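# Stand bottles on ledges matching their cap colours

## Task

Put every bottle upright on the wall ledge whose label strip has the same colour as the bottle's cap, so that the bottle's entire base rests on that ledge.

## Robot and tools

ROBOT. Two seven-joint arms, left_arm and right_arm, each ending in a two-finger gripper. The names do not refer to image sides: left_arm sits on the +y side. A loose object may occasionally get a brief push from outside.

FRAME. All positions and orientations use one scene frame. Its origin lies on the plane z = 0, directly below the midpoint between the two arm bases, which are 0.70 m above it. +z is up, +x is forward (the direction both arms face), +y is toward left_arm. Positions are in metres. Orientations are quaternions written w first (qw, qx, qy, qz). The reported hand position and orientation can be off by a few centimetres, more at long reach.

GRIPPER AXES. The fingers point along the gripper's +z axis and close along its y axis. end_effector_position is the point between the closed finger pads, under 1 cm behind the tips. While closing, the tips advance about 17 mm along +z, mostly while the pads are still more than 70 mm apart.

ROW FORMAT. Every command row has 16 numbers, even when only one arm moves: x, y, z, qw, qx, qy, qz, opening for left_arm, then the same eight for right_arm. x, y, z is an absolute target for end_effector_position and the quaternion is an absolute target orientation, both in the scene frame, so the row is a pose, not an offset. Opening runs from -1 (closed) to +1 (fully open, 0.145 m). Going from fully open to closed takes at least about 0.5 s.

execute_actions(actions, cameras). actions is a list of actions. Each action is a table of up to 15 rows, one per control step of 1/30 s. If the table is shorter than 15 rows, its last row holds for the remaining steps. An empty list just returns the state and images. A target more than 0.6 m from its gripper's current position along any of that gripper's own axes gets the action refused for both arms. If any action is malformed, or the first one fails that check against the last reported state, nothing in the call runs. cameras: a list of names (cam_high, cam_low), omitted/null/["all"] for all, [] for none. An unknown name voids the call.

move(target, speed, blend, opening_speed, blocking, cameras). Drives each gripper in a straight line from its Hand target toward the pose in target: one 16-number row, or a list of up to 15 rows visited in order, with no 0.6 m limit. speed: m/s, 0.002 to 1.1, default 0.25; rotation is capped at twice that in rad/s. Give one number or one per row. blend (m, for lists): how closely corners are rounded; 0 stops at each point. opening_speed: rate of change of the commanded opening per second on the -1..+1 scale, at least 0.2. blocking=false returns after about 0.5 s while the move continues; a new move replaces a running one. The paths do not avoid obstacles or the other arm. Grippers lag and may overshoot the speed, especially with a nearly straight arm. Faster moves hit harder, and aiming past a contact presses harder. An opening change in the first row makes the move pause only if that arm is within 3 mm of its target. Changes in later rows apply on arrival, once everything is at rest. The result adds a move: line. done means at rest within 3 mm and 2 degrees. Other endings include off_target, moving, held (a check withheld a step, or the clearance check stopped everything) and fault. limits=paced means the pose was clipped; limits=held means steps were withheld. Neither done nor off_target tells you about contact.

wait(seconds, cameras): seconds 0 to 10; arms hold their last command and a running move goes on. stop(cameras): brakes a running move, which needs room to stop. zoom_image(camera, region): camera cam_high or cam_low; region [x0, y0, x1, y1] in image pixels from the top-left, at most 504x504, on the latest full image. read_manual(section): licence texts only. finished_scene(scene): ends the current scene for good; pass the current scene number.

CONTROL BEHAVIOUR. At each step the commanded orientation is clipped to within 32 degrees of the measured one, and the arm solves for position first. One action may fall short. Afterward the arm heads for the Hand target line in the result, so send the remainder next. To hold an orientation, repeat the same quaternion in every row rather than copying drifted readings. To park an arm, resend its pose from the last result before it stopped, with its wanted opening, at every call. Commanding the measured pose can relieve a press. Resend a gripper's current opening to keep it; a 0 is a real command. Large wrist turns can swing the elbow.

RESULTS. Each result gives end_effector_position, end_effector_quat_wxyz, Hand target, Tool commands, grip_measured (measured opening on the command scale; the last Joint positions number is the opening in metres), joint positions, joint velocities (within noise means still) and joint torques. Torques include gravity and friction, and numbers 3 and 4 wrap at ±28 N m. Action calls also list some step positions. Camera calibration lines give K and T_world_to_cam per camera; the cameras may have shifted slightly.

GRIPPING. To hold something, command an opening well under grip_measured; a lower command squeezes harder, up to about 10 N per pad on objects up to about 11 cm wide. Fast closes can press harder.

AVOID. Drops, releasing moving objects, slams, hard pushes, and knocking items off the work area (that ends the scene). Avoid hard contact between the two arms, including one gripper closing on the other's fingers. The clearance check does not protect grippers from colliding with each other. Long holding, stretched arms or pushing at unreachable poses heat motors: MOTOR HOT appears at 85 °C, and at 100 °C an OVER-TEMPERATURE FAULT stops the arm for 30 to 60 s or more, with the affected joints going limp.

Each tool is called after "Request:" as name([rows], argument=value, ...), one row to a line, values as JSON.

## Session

Request:
execute_actions(actions=[])

Scene clock: 0.00 s.
left_arm: end_effector_position=(+0.2239, +0.1828, +0.6144) grip_measured=+1.00 end_effector_quat_wxyz=(-0.319, +0.395, -0.515, +0.691) | right_arm: end_effector_position=(+0.4009, -0.1655, +0.3728) grip_measured=+1.00 end_effector_quat_wxyz=(+0.260, +0.265, +0.837, +0.401)
Joint positions: left_arm=[-1.106 0.942 0.535 2.339 -0.48 -0.199 -0.367 0.145] | right_arm=[0.583 0.619 -0.841 0.925 -1.182 -0.496 -0.047 0.145]
Joint velocities: within noise
Joint torques (N m): no reading
Motor temperatures (°C): left_arm=[20 21 22 20 21 24 21] | right_arm=[20 22 22 19 20 19 21]
Hand target: left_arm +0.2239, +0.1828, +0.6144; -0.319, +0.395, -0.515, +0.691 | right_arm +0.4009, -0.1655, +0.3728; +0.260, +0.265, +0.837, +0.401
Tool commands: left_gripper/opening=+1.0 right_gripper/opening=+1.0

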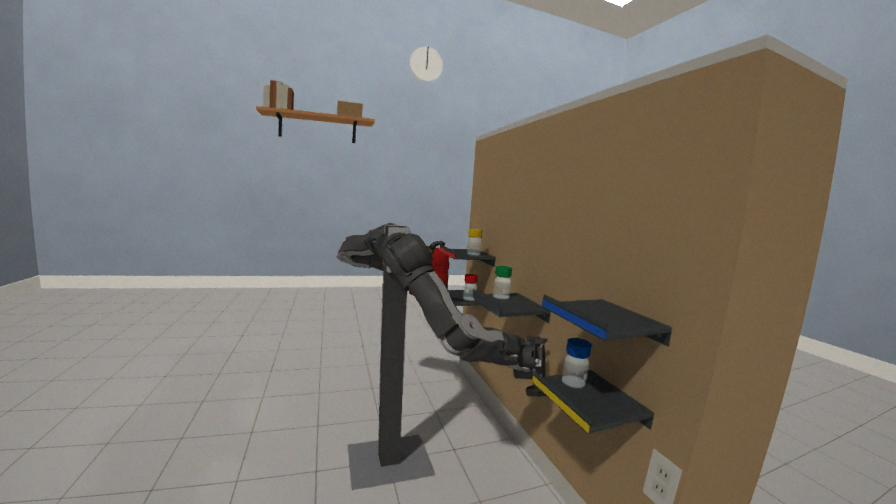

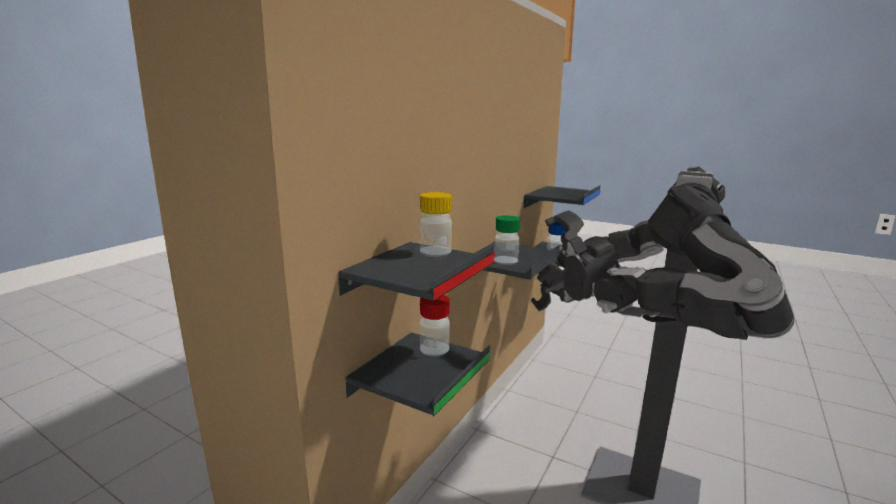

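Request:
move([
  [0.23,0.25,0.56,0,0.7071,0,0.7071,0.6,0.27,-0.25,0.42,0,0.7071,0,0.7071,0.7],
  [0.245,0.34,0.60,0,0.7071,0,0.7071,0.6,0.25,-0.34,0.475,0,0.766,0,0.6428,0.7],
  [0.275,0.36,0.685,0,0.7071,0,0.7071,0.6,0.28,-0.358,0.478,0,0.766,0,0.6428,0.7],
], blend=[0.03,0.02,0])

Request:
zoom_image(camera="cam_low", region=[330, 130, 650, 410])

Request:
zoom_image(camera="cam_high", region=[440, 210, 680, 440])

Scene clock: 35.13 s.
left_arm: end_effector_position=(+0.2755, +0.3590, +0.6859) grip_measured=+0.60 end_effector_quat_wxyz=(+0.000, +0.706, -0.002, +0.709) | right_arm: end_effector_position=(+0.2809, -0.3592, +0.4809) grip_measured=+0.70 end_effector_quat_wxyz=(+0.003, +0.763, -0.001, +0.647)
Joint positions: left_arm=[-1.283 1.063 1.351 2.005 1.457 0.083 0.066 0.119] | right_arm=[-0.65 0.974 0.237 1.603 1.015 -0.27 0.103 0.125]
Joint velocities: within noise
Joint torques (N m): left_arm=[0.83 1.83 3.25 0.58 0.22 -0.53 0.12] | right_arm=[1.07 5.95 2.44 1.91 0.24 -0.32 0.17]
Motor temperatures (°C): left_arm=[20 21 23 21 21 24 22] | right_arm=[22 23 22 19 20 19 21]
Hand target: left_arm +0.2750, +0.3600, +0.6849; +0.000, +0.707, +0.000, +0.707 | right_arm +0.2799, -0.3580, +0.4779; +0.000, +0.766, +0.000, +0.643
Off the commanded pose: left_arm 0.001 m, 0 deg | right_arm 0.003 m, 1 deg.
move: done

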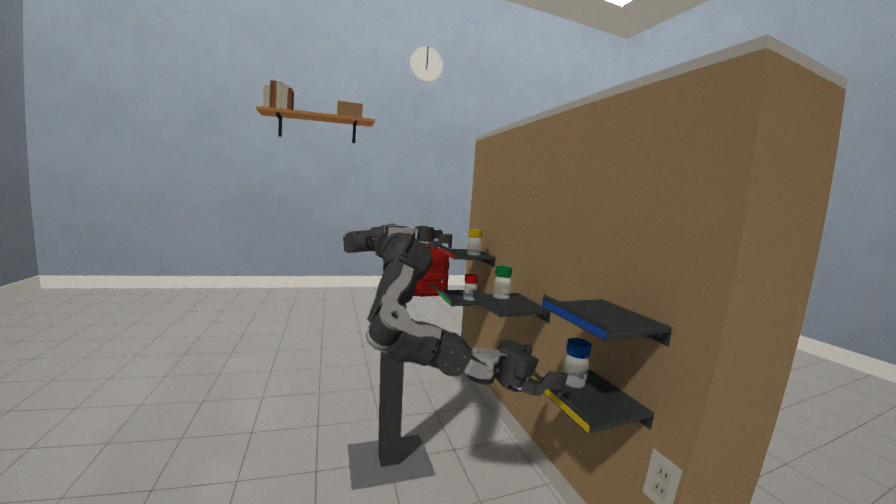

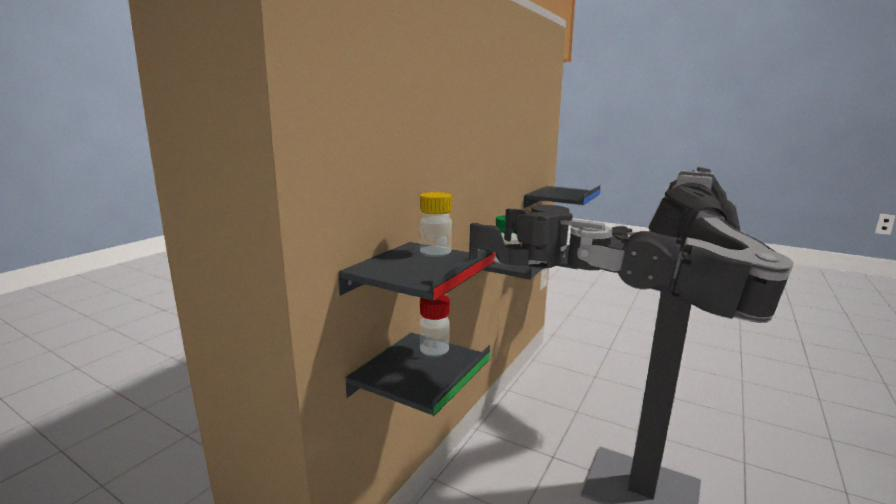

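Scaled by 1.575 from the camera's 896x504 image, which has a finer 1280x720 frame.

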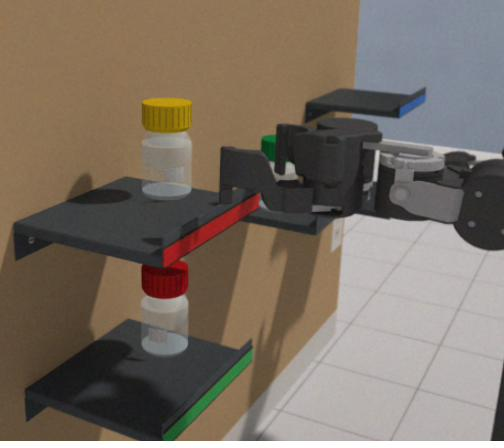

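Scaled by 2.100 from the camera's 896x504 image, which has a finer 1280x720 frame.

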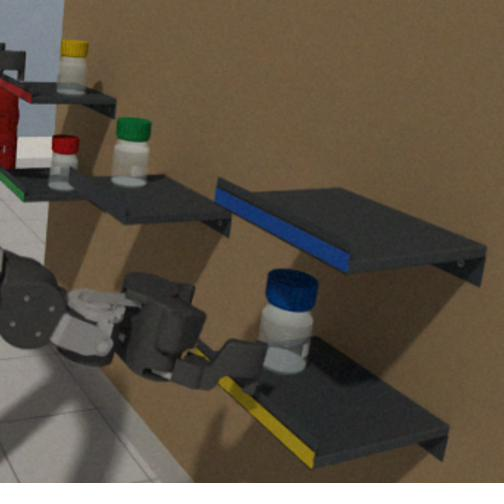

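Request:
move([
  [0.33,0.362,0.681,0,0.7071,0,0.7071,0.6,0.32,-0.358,0.479,0,0.7071,0,0.7071,0.7],
  [0.380,0.363,0.679,0,0.7071,0,0.7071,0.6,0.374,-0.358,0.479,0,0.7071,0,0.7071,0.7],
  [0.380,0.363,0.679,0,0.7071,0,0.7071,-0.6,0.374,-0.358,0.479,0,0.7071,0,0.7071,-0.6],
], blend=[0.01,0,0], speed=[0.2,0.12,0.1], opening_speed=1.5)

Request:
zoom_image(camera="cam_low", region=[330, 130, 650, 410])

Request:
zoom_image(camera="cam_high", region=[440, 210, 680, 440])

Scene clock: 51.13 s.
left_arm: end_effector_position=(+0.3805, +0.3613, +0.6819) grip_measured=-0.33 end_effector_quat_wxyz=(+0.002, +0.705, -0.003, +0.710) | right_arm: end_effector_position=(+0.3745, -0.3589, +0.4820) grip_measured=-0.24 end_effector_quat_wxyz=(+0.001, +0.704, -0.001, +0.711)
Joint positions: left_arm=[-1.302 1.581 1.226 1.613 1.569 -0.083 -0.045 0.051] | right_arm=[0.071 0.828 -0.16 1.156 0.89 -0.329 0.208 0.057]
Joint velocities: within noise
Joint torques (N m): left_arm=[4.31 1.83 2.95 0.16 0.13 -0.67 -0.02] | right_arm=[3.47 6.47 2.37 2.36 0.21 -0.31 0.02]
Motor temperatures (°C): left_arm=[20 21 24 21 21 24 22] | right_arm=[21 23 22 19 20 19 21]
Hand target: left_arm +0.3800, +0.3631, +0.6789; +0.000, +0.707, +0.000, +0.707 | right_arm +0.3740, -0.3580, +0.4791; +0.000, +0.707, +0.000, +0.707
Off the commanded pose: left_arm 0.003 m, 1 deg | right_arm 0.003 m, 1 deg.
move: done; target 3's new opening was sent with right_arm's hand 0.004 m and 1 deg from that target

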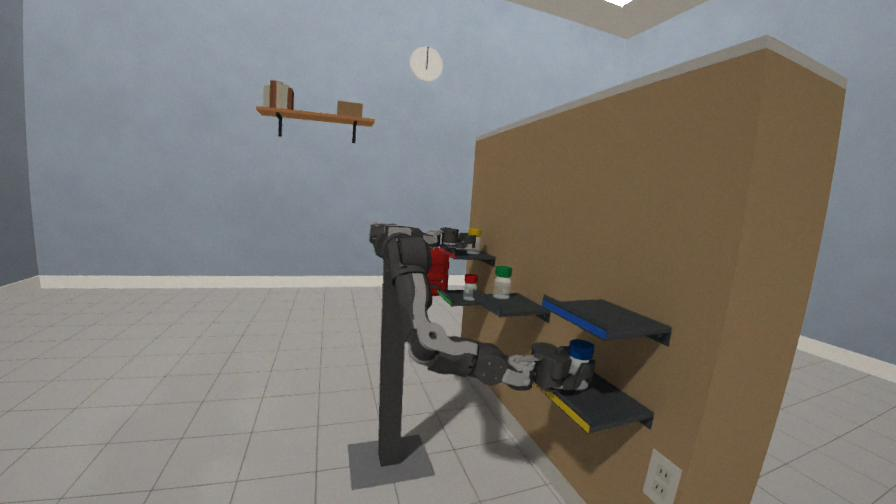

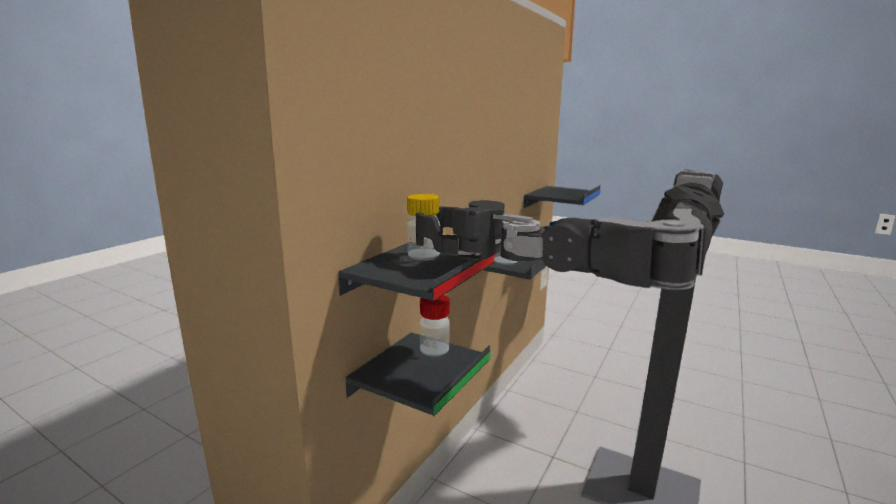

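Scaled by 1.575 from the camera's 896x504 image, which has a finer 1280x720 frame.

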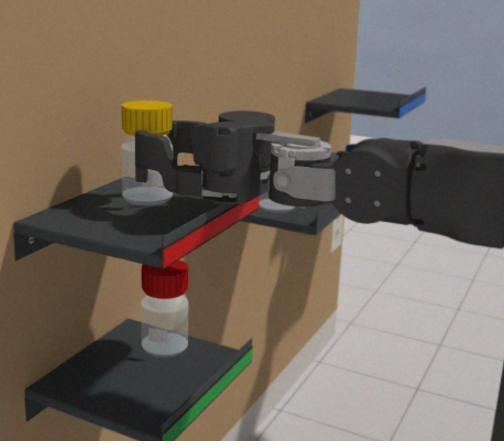

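Scaled by 2.100 from the camera's 896x504 image, which has a finer 1280x720 frame.

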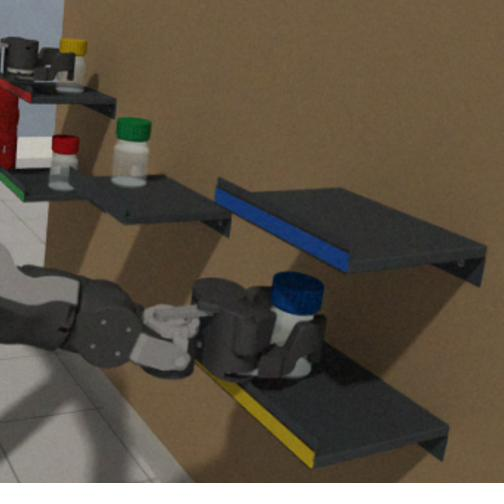

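Request:
move([
  [0.380,0.363,0.681,0,0.7071,0,0.7071,0.3,0.374,-0.358,0.505,0,0.7071,0,0.7071,-0.6],
  [0.401,0.364,0.680,0,0.7071,0,0.7071,0.3,0.33,-0.355,0.515,0,0.7071,0,0.7071,-0.6],
  [0.401,0.364,0.680,0,0.7071,0,0.7071,-0.6,0.24,-0.34,0.52,0,0.7071,0,0.7071,-0.6],
  [0.38,0.36,0.72,0,0.7071,0,0.7071,-0.6,0.24,-0.34,0.66,0,0.7071,0,0.7071,-0.6],
  [0.26,0.32,0.72,0,0.7071,0,0.7071,-0.6,0.265,-0.355,0.72,0,0.7071,0,0.7071,-0.6],
], blend=[0,0,0,0.01,0], speed=[0.15,0.1,0.25,0.2,0.25], opening_speed=1.5)

Request:
zoom_image(camera="cam_low", region=[330, 130, 650, 410])

Scene clock: 75.83 s.
left_arm: end_effector_position=(+0.2600, +0.3206, +0.7177) grip_measured=-0.24 end_effector_quat_wxyz=(-0.001, +0.711, +0.002, +0.704) | right_arm: end_effector_position=(+0.2654, -0.3538, +0.7180) grip_measured=-0.24 end_effector_quat_wxyz=(-0.002, +0.710, +0.003, +0.704)
Joint positions: left_arm=[-1.229 1.015 1.507 2.22 1.567 0.299 -0.103 0.057] | right_arm=[-1.096 1.032 1.433 2.047 1.477 0.36 0.068 0.057]
Joint velocities: within noise
Joint torques (N m): left_arm=[1.52 2.52 3.06 0.27 0.11 -0.81 0.19] | right_arm=[1.12 3.07 4.49 0.59 0.21 -0.53 -0.14]
Motor temperatures (°C): left_arm=[21 21 25 21 21 25 21] | right_arm=[21 24 23 19 20 20 21]
Hand target: left_arm +0.2600, +0.3200, +0.7200; +0.000, +0.707, +0.000, +0.707 | right_arm +0.2650, -0.3550, +0.7200; +0.000, +0.707, +0.000, +0.707
Off the commanded pose: left_arm 0.002 m, 1 deg | right_arm 0.002 m, 1 deg.
move: done

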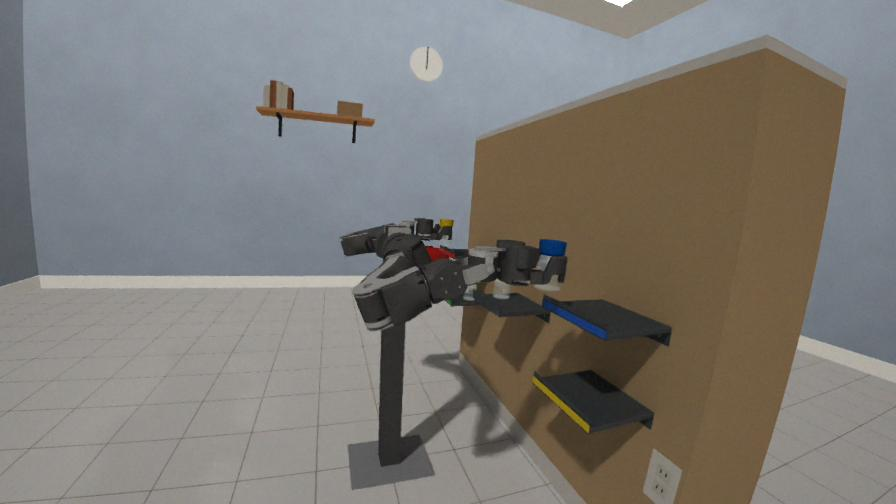

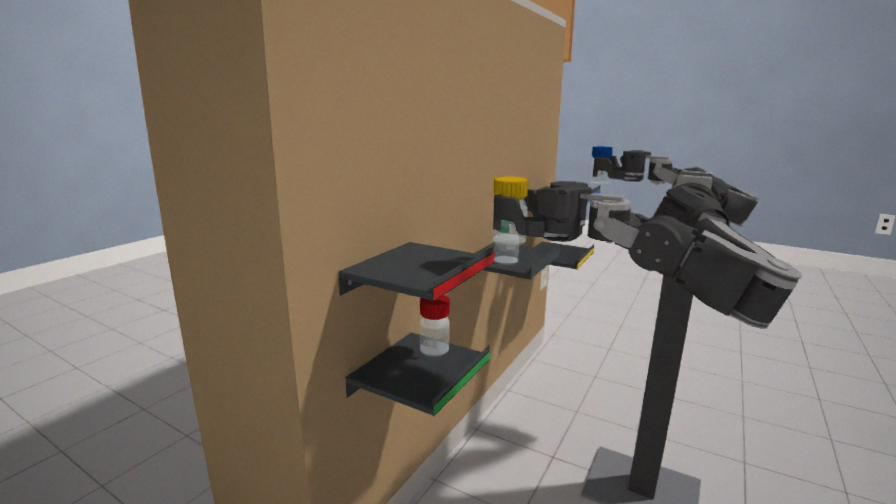

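Scaled by 1.575 from the camera's 896x504 image, which has a finer 1280x720 frame.

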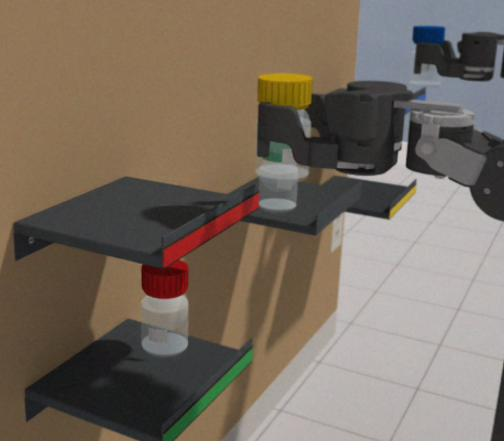

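Request:
move([
  [0.245,0.27,0.62,0,0.7071,0,0.7071,-0.6,0.33,-0.357,0.72,0,0.7071,0,0.7071,-0.6],
  [0.26,0.22,0.48,0,0.7071,0,0.7071,-0.6,0.376,-0.36,0.70,0,0.7071,0,0.7071,-0.6],
  [0.265,0.20,0.46,0,0.7071,0,0.7071,-0.6,0.376,-0.36,0.677,0,0.7071,0,0.7071,-0.6],
  [0.265,0.20,0.46,0,0.7071,0,0.7071,-0.6,0.376,-0.36,0.682,0,0.7071,0,0.7071,-0.6],
], speed=[0.25,0.25,0.06,0.06], blend=[0.02,0.0,0,0])

Request:
zoom_image(camera="cam_high", region=[440, 210, 680, 440])

Scene clock: 88.27 s.
left_arm: end_effector_position=(+0.2645, +0.1994, +0.4594) grip_measured=-0.24 end_effector_quat_wxyz=(+0.001, +0.710, +0.000, +0.705) | right_arm: end_effector_position=(+0.3758, -0.3599, +0.6800) grip_measured=-0.24 end_effector_quat_wxyz=(+0.000, +0.710, +0.002, +0.705)
Joint positions: left_arm=[-0.468 0.661 -0.318 1.858 0.426 -0.379 -0.456 0.057] | right_arm=[-1.171 1.558 1.104 1.644 1.559 -0.059 -0.059 0.057]
Joint velocities: within noise
Joint torques (N m): left_arm=[1.96 2.49 1.25 4.12 -0.22 -0.8 0.07] | right_arm=[4.47 3.26 4.64 0.53 0.12 -0.56 -0.1]
Motor temperatures (°C): left_arm=[21 21 25 21 21 25 21] | right_arm=[21 23 23 19 20 20 21]
Hand target: left_arm +0.2650, +0.2000, +0.4600; +0.000, +0.707, +0.000, +0.707 | right_arm +0.3760, -0.3601, +0.6819; +0.001, +0.707, +0.000, +0.707
Off the commanded pose: left_arm 0.001 m, 0 deg | right_arm 0.002 m, 0 deg.
joint sent to its limit (right arm) — joint 5 (forearm roll), upper limit. The joint targets still meet the commanded pose.
move: done

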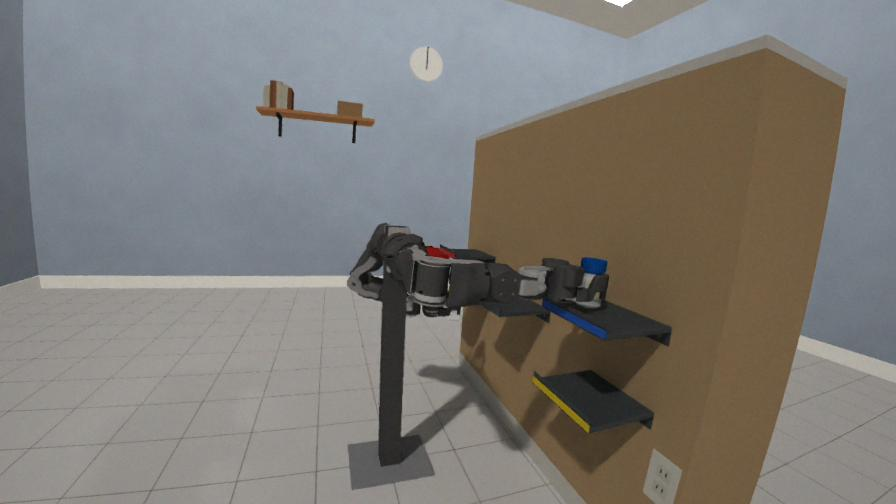

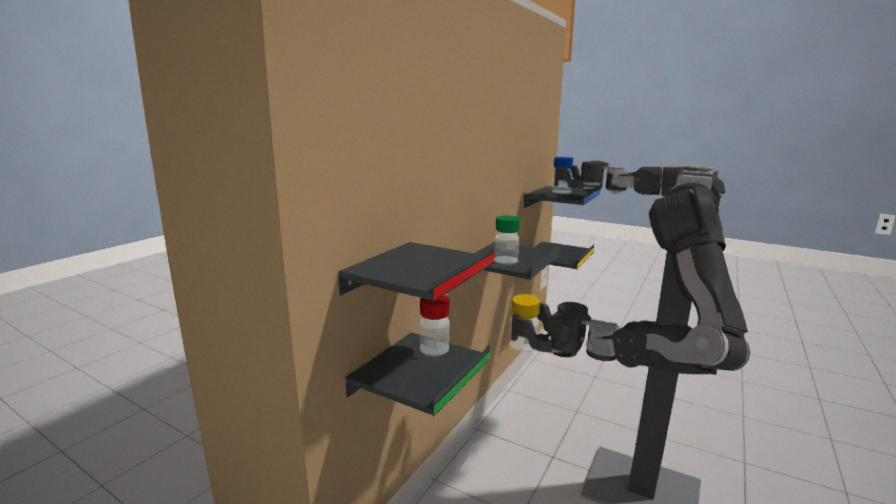

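Scaled by 2.100 from the camera's 896x504 image, which has a finer 1280x720 frame.

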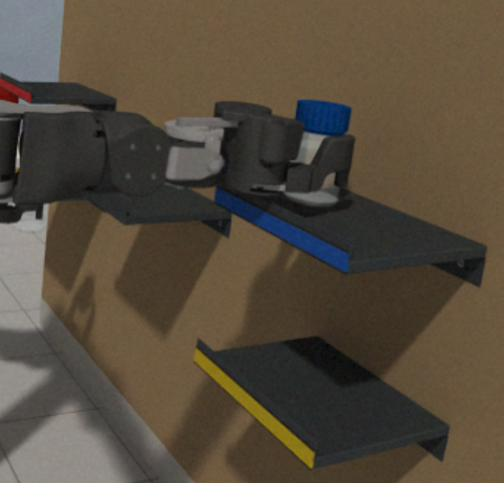

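Request:
move([
  [0.265,0.19,0.55,0.11,0.698,-0.11,0.698,-0.6,0.376,-0.36,0.678,0,0.7071,0,0.7071,-0.6],
  [0.283,0.11,0.65,0.2126,0.6744,-0.2126,0.6744,-0.6,0.376,-0.36,0.676,0,0.7071,0,0.7071,-0.6],
  [0.288,-0.04,0.665,0.2126,0.6744,-0.2126,0.6744,-0.6,0.376,-0.36,0.673,0,0.7071,0,0.7071,-0.6],
], speed=0.25, blend=[0.02,0.02,0])

Request:
zoom_image(camera="cam_low", region=[460, 150, 640, 300])

Scene clock: 105.83 s.
left_arm: end_effector_position=(+0.2870, -0.0409, +0.6639) grip_measured=-0.24 end_effector_quat_wxyz=(+0.215, +0.675, -0.216, +0.672) | right_arm: end_effector_position=(+0.3757, -0.3598, +0.6745) grip_measured=-0.24 end_effector_quat_wxyz=(-0.001, +0.706, +0.001, +0.708)
Joint positions: left_arm=[0.664 0.318 -0.915 2.26 0.949 0.666 -0.807 0.057] | right_arm=[-1.205 1.56 1.104 1.642 1.559 -0.103 -0.059 0.057]
Joint velocities: within noise
Joint torques (N m): left_arm=[6.29 -1.04 1.74 2.66 -0.35 -0.59 -0.03] | right_arm=[3.26 3.39 4.07 0.31 0.13 -0.55 -0.11]
Motor temperatures (°C): left_arm=[21 21 24 21 21 25 21] | right_arm=[21 23 24 19 20 20 21]
Hand target: left_arm +0.2880, -0.0400, +0.6650; +0.213, +0.674, -0.213, +0.674 | right_arm +0.3760, -0.3600, +0.6730; +0.000, +0.707, +0.000, +0.707
Off the commanded pose: left_arm 0.002 m, 1 deg | right_arm 0.001 m, 0 deg.
joint sent to its limit (right arm) — joint 5 (forearm roll), upper limit. The joint targets still meet the commanded pose.
move: done

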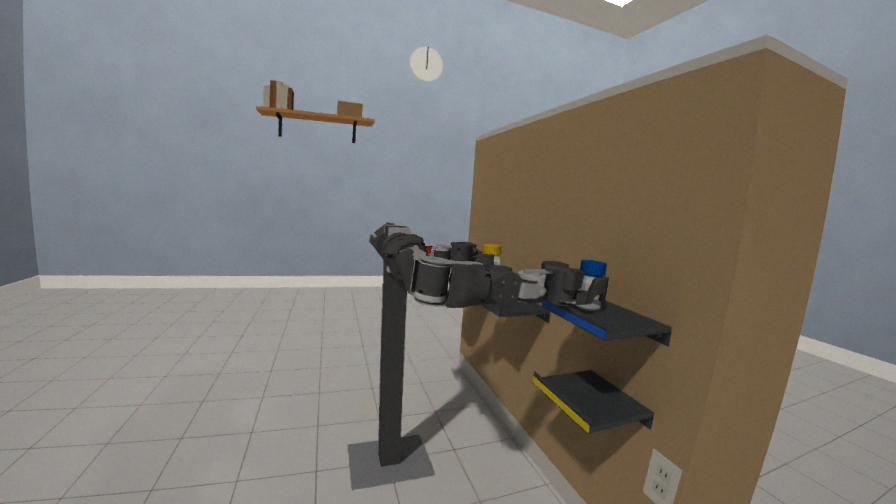

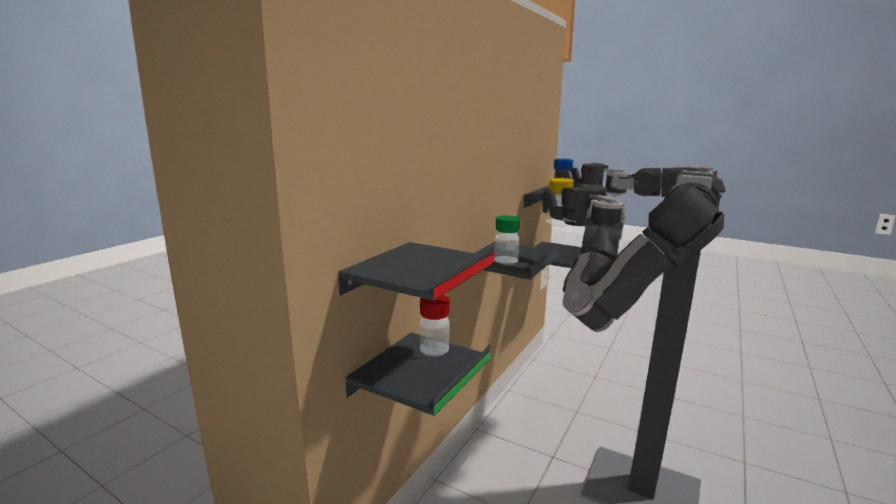

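Scaled by 2.800 from the camera's 896x504 image, which has a finer 1280x720 frame.

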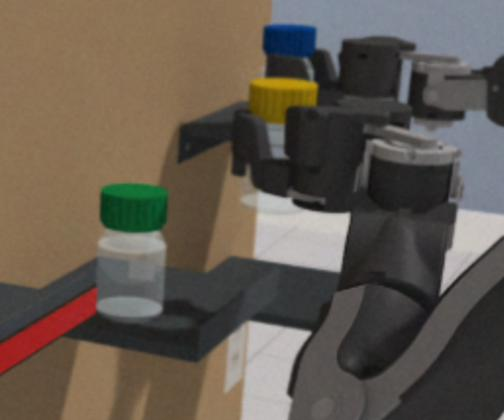

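Request:
move([
  [0.33,-0.06,0.65,0.19,0.681,-0.19,0.681,-0.6,0.376,-0.36,0.670,0,0.7071,0,0.7071,-0.6],
  [0.377,-0.072,0.618,0.165,0.6876,-0.165,0.6876,-0.6,0.376,-0.36,0.668,0,0.7071,0,0.7071,-0.6],
  [0.377,-0.072,0.590,0.165,0.6876,-0.165,0.6876,-0.6,0.376,-0.36,0.668,0,0.7071,0,0.7071,-0.6],
], speed=[0.2,0.15,0.07], blend=[0.01,0,0])

Request:
zoom_image(camera="cam_high", region=[460, 220, 660, 340])

Scene clock: 120.23 s.
left_arm: end_effector_position=(+0.3769, -0.0717, +0.5892) grip_measured=-0.24 end_effector_quat_wxyz=(+0.164, +0.691, -0.164, +0.685) | right_arm: end_effector_position=(+0.3761, -0.3594, +0.6742) grip_measured=-0.24 end_effector_quat_wxyz=(+0.000, +0.700, +0.003, +0.714)
Joint positions: left_arm=[0.718 0.169 -1.065 1.649 0.728 0.274 -0.665 0.057] | right_arm=[-1.22 1.564 1.104 1.639 1.554 -0.134 -0.059 0.057]
Joint velocities: within noise
Joint torques (N m): left_arm=[8.19 -1.62 1.74 3.71 -0.36 -0.82 0.21] | right_arm=[2.15 3.1 3.14 0.24 0.23 -0.37 -0.11]
Motor temperatures (°C): left_arm=[22 21 24 21 22 25 21] | right_arm=[21 23 24 19 20 20 21]
Hand target: left_arm +0.3769, -0.0721, +0.5900; +0.165, +0.688, -0.165, +0.688 | right_arm +0.3759, -0.3600, +0.6680; +0.000, +0.707, +0.000, +0.707
Off the commanded pose: left_arm 0.001 m, 0 deg | right_arm 0.006 m, 1 deg.
joint sent to its limit (right arm) — joint 5 (forearm roll), upper limit. The joint targets still meet the commanded pose.
move: off_target (right_arm)

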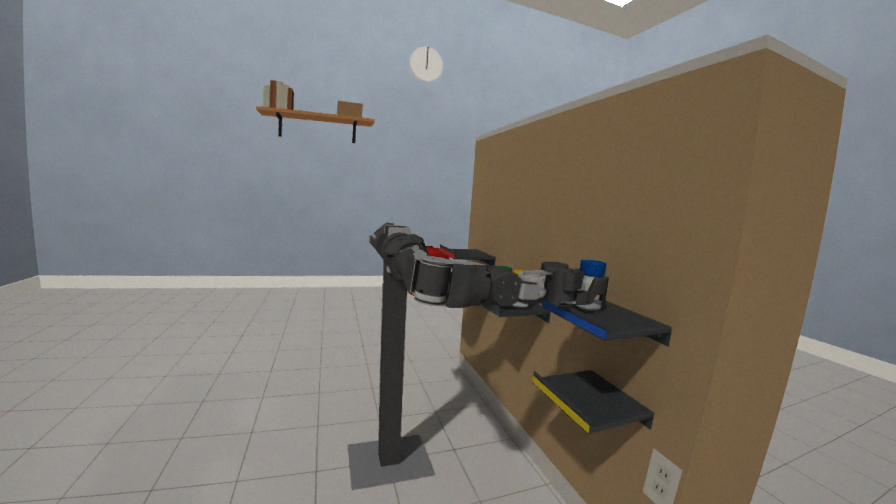

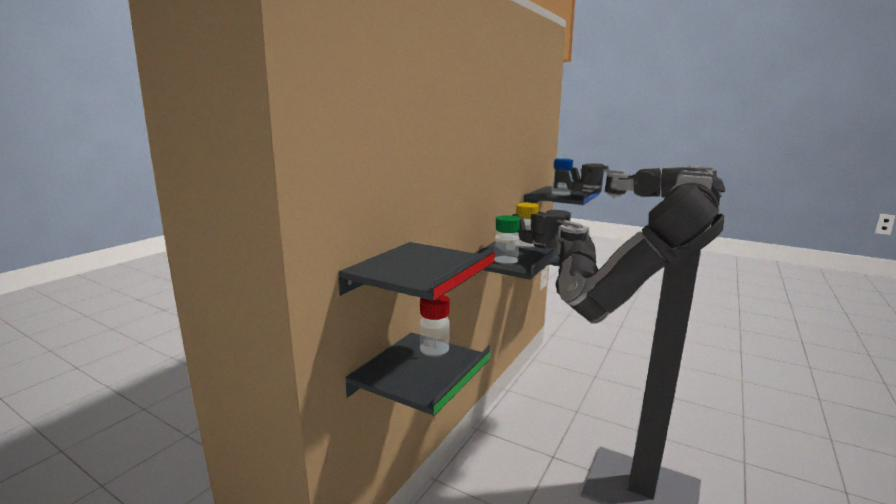

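Scaled by 2.520 from the camera's 896x504 image, which has a finer 1280x720 frame.

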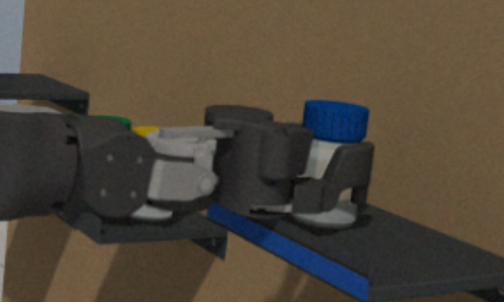

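Request:
move([
  [0.377,-0.072,0.585,0.165,0.6876,-0.165,0.6876,-0.6,0.376,-0.36,0.6745,0,0.7071,0,0.7071,-0.6],
  [0.377,-0.072,0.581,0.165,0.6876,-0.165,0.6876,-0.6,0.376,-0.36,0.6745,0,0.7071,0,0.7071,0.4],
  [0.377,-0.072,0.579,0.165,0.6876,-0.165,0.6876,-0.6,0.32,-0.36,0.68,0,0.7071,0,0.7071,0.4],
  [0.377,-0.072,0.579,0.165,0.6876,-0.165,0.6876,-0.6,0.24,-0.34,0.68,0,0.7071,0,0.7071,0.4],
], speed=[0.05,0.05,0.12,0.2], blend=[0,0,0.02,0], opening_speed=1.5)

Request:
zoom_image(camera="cam_high", region=[440, 210, 680, 440])

Scene clock: 133.10 s.
left_arm: end_effector_position=(+0.3770, -0.0720, +0.5801) grip_measured=-0.24 end_effector_quat_wxyz=(+0.165, +0.689, -0.164, +0.686) | right_arm: end_effector_position=(+0.2402, -0.3402, +0.6792) grip_measured=+0.40 end_effector_quat_wxyz=(+0.000, +0.707, -0.003, +0.707)
Joint positions: left_arm=[0.71 0.176 -1.089 1.625 0.719 0.228 -0.66 0.057] | right_arm=[-1.257 0.86 1.342 2.177 1.414 0.125 0.088 0.105]
Joint velocities: within noise
Joint torques (N m): left_arm=[7.56 -1.36 1.57 3.4 -0.34 -0.83 0.2] | right_arm=[-0.36 1.96 5.01 0.92 0.14 -0.32 0.16]
Motor temperatures (°C): left_arm=[23 21 24 22 22 25 21] | right_arm=[21 23 24 19 20 20 21]
Hand target: left_arm +0.3770, -0.0719, +0.5790; +0.165, +0.688, -0.165, +0.688 | right_arm +0.2400, -0.3401, +0.6801; +0.000, +0.707, +0.000, +0.707
Off the commanded pose: left_arm 0.001 m, 0 deg | right_arm 0.001 m, 0 deg.
move: done

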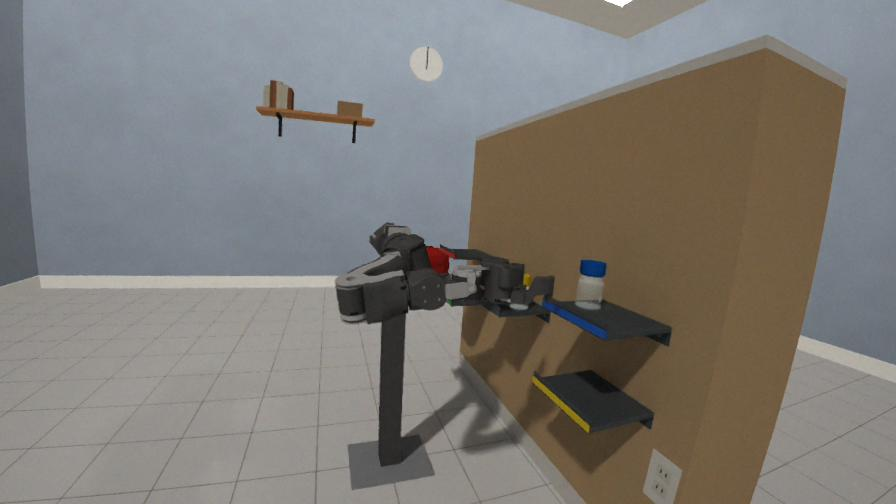

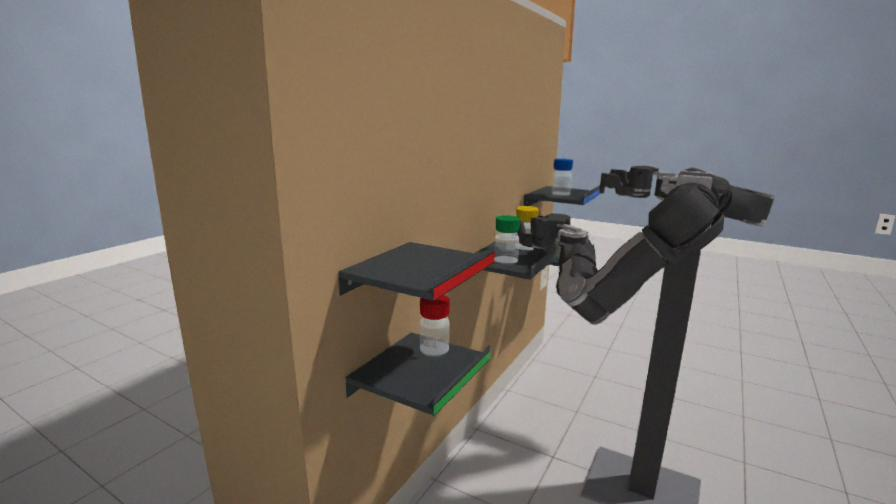

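Scaled by 2.100 from the camera's 896x504 image, which has a finer 1280x720 frame.

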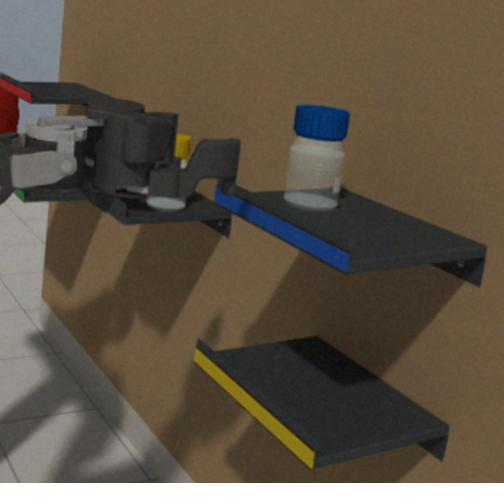

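Request:
move([
  [0.377,-0.072,0.574,0.165,0.6876,-0.165,0.6876,-0.6,0.245,-0.31,0.60,0,0.7071,0,0.7071,0.4],
  [0.377,-0.072,0.579,0.165,0.6876,-0.165,0.6876,0.1,0.255,-0.24,0.48,0,0.7071,0,0.7071,0.4],
  [0.288,-0.027,0.59,0.165,0.6876,-0.165,0.6876,0.1,0.255,-0.23,0.48,0,0.7071,0,0.7071,0.4],
  [0.28,0.10,0.645,0.2126,0.6744,-0.2126,0.6744,0.1,0.26,-0.22,0.48,0,0.7071,0,0.7071,0.4],
  [0.25,0.22,0.50,0,0.7071,0,0.7071,0.1,0.26,-0.20,0.50,-0.05,0.705,0.05,0.705,0.5],
  [0.245,0.33,0.482,0,0.7071,0,0.7071,0.6,0.26,-0.19,0.56,-0.11,0.698,0.11,0.698,0.5],
], speed=[0.15,0.15,0.12,0.25,0.3,0.3], blend=[0,0,0.02,0.02,0,0], opening_speed=1.5)

Request:
zoom_image(camera="cam_low", region=[330, 130, 650, 410])

Request:
zoom_image(camera="cam_high", region=[440, 210, 680, 440])

Scene clock: 161.13 s.
left_arm: end_effector_position=(+0.2457, +0.3302, +0.4834) grip_measured=+0.60 end_effector_quat_wxyz=(-0.001, +0.706, +0.000, +0.708) | right_arm: end_effector_position=(+0.2603, -0.1905, +0.5608) grip_measured=+0.50 end_effector_quat_wxyz=(-0.109, +0.697, +0.109, +0.700)
Joint positions: left_arm=[-0.843 1.14 0.002 1.691 1.025 -0.788 -0.157 0.119] | right_arm=[-0.744 0.972 0.144 2.227 0.794 -0.214 -0.157 0.112]
Joint velocities: within noise
Joint torques (N m): left_arm=[1.33 4.1 1.66 1.92 0.11 -0.62 0.23] | right_arm=[0.67 3.73 2.41 3.08 0.09 -0.37 0.1]
Motor temperatures (°C): left_arm=[23 21 24 22 22 25 21] | right_arm=[20 23 24 19 20 20 21]
Hand target: left_arm +0.2451, +0.3300, +0.4821; +0.000, +0.707, +0.000, +0.707 | right_arm +0.2600, -0.1900, +0.5599; -0.110, +0.699, +0.110, +0.698
Off the commanded pose: left_arm 0.002 m, 0 deg | right_arm 0.001 m, 0 deg.
joint read past its limit (left arm) — joint 6 (wrist pitch), lower limit.
joint sent to its limit (left arm) — joint 6 (wrist pitch), lower limit. The joint targets still meet the commanded pose.
move: done

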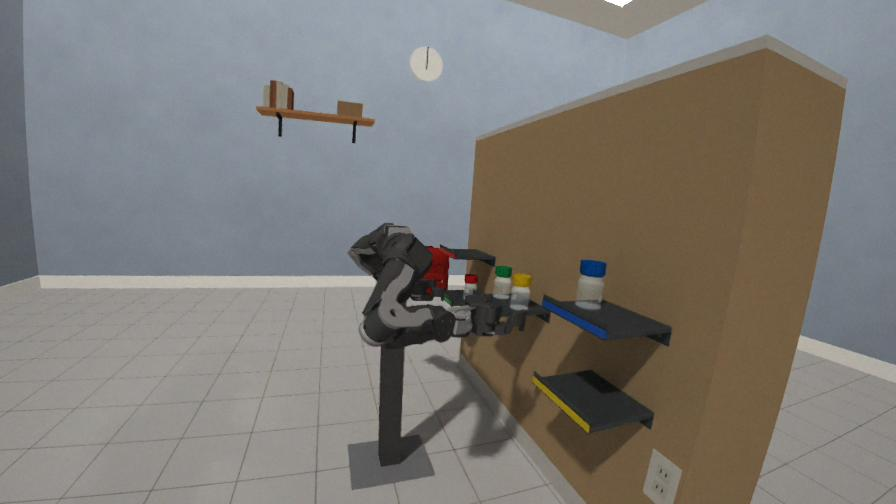

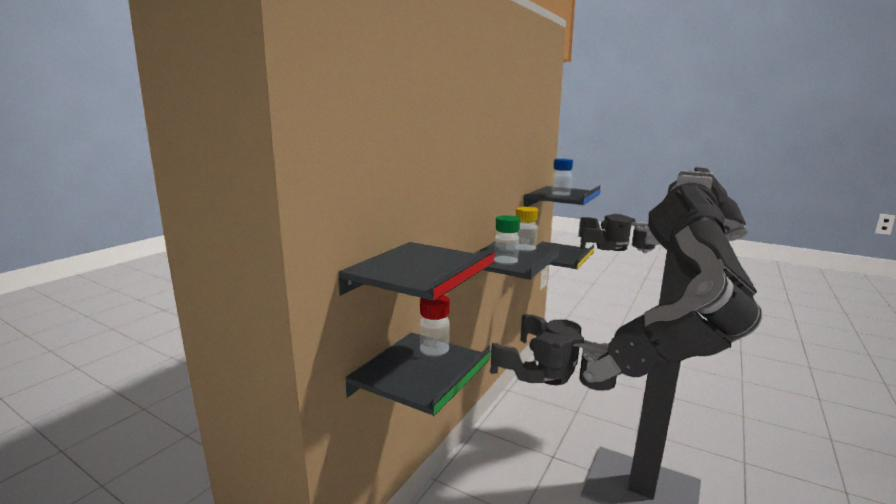

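Scaled by 1.575 from the camera's 896x504 image, which has a finer 1280x720 frame.

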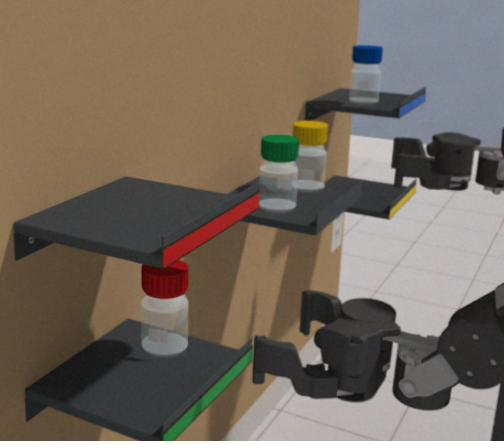

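Scaled by 2.100 from the camera's 896x504 image, which has a finer 1280x720 frame.

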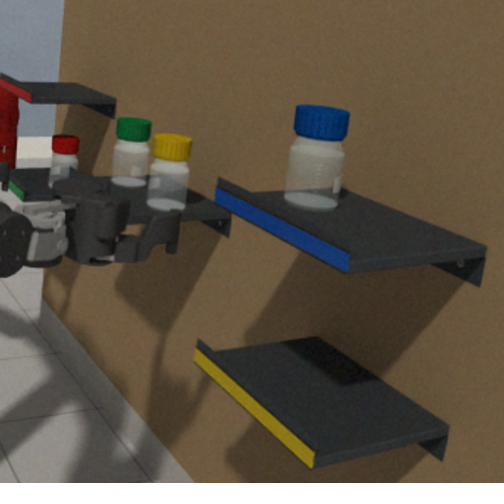

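Request:
move([
  [0.31,0.35,0.483,0,0.7071,0,0.7071,0.6,0.28,-0.138,0.605,-0.2126,0.6744,0.2126,0.6744,0.5],
  [0.384,0.357,0.482,0,0.7071,0,0.7071,0.6,0.381,-0.069,0.584,-0.2126,0.6744,0.2126,0.6744,0.5],
  [0.384,0.357,0.482,0,0.7071,0,0.7071,-0.6,0.381,-0.069,0.584,-0.2126,0.6744,0.2126,0.6744,-0.6],
], speed=[0.2,0.13,0.1], blend=[0.01,0,0], opening_speed=1.5)

Request:
zoom_image(camera="cam_low", region=[330, 130, 650, 410])

Request:
zoom_image(camera="cam_high", region=[440, 210, 680, 440])

Scene clock: 178.00 s.
left_arm: end_effector_position=(+0.3846, +0.3576, +0.4853) grip_measured=-0.24 end_effector_quat_wxyz=(-0.001, +0.704, +0.000, +0.710) | right_arm: end_effector_position=(+0.3817, -0.0700, +0.5862) grip_measured=-0.32 end_effector_quat_wxyz=(-0.212, +0.673, +0.210, +0.677)
Joint positions: left_arm=[0.201 0.953 -0.466 1.127 1.073 -0.428 0.125 0.058] | right_arm=[0.479 0.681 -0.646 1.797 0.829 0.179 -0.047 0.052]
Joint velocities: within noise
Joint torques (N m): left_arm=[5.5 6.08 1.92 2.11 0.19 -0.53 0.11] | right_arm=[5.05 2.15 2.55 2.86 0.02 -0.38 0.08]
Motor temperatures (°C): left_arm=[22 22 24 21 21 25 21] | right_arm=[21 23 23 19 20 20 21]
Hand target: left_arm +0.3840, +0.3569, +0.4820; +0.000, +0.707, +0.000, +0.707 | right_arm +0.3810, -0.0690, +0.5840; -0.213, +0.674, +0.213, +0.674
Off the commanded pose: left_arm 0.003 m, 1 deg | right_arm 0.002 m, 0 deg.
move: done; target 3's new opening was sent with left_arm's hand 0.004 m and 1 deg from that target

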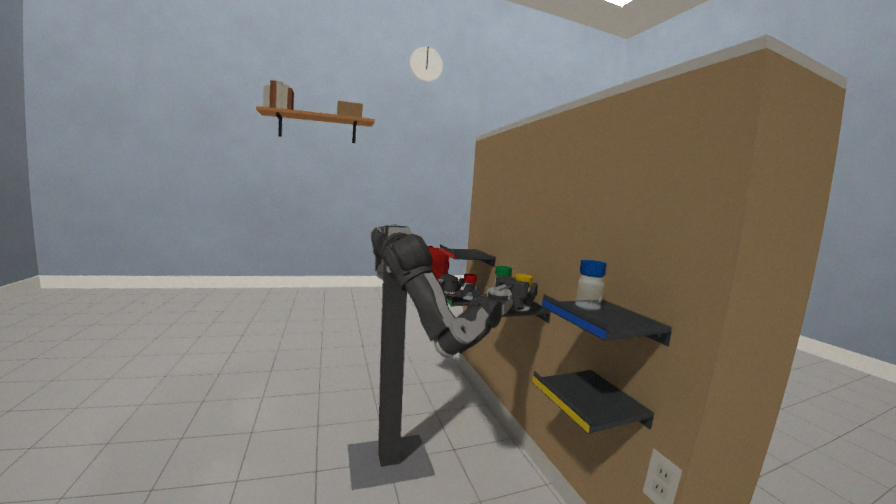

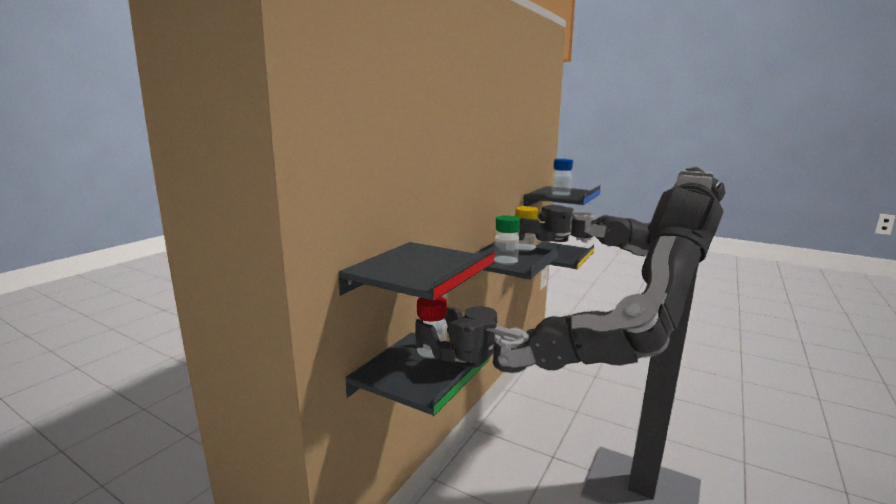

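Scaled by 1.575 from the camera's 896x504 image, which has a finer 1280x720 frame.

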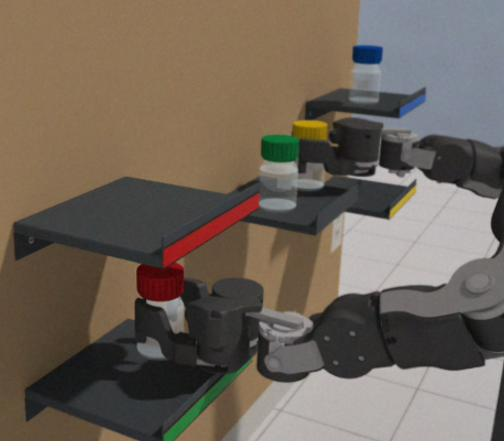

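Scaled by 2.100 from the camera's 896x504 image, which has a finer 1280x720 frame.

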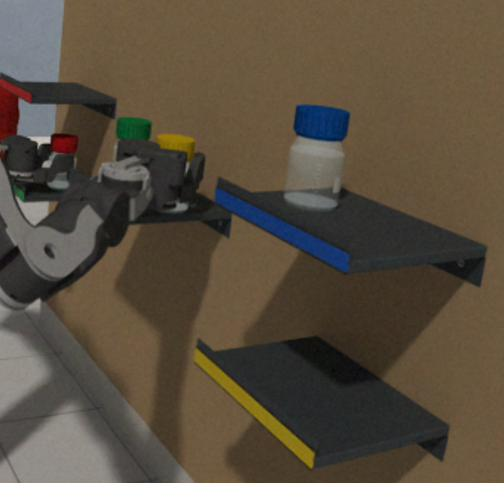

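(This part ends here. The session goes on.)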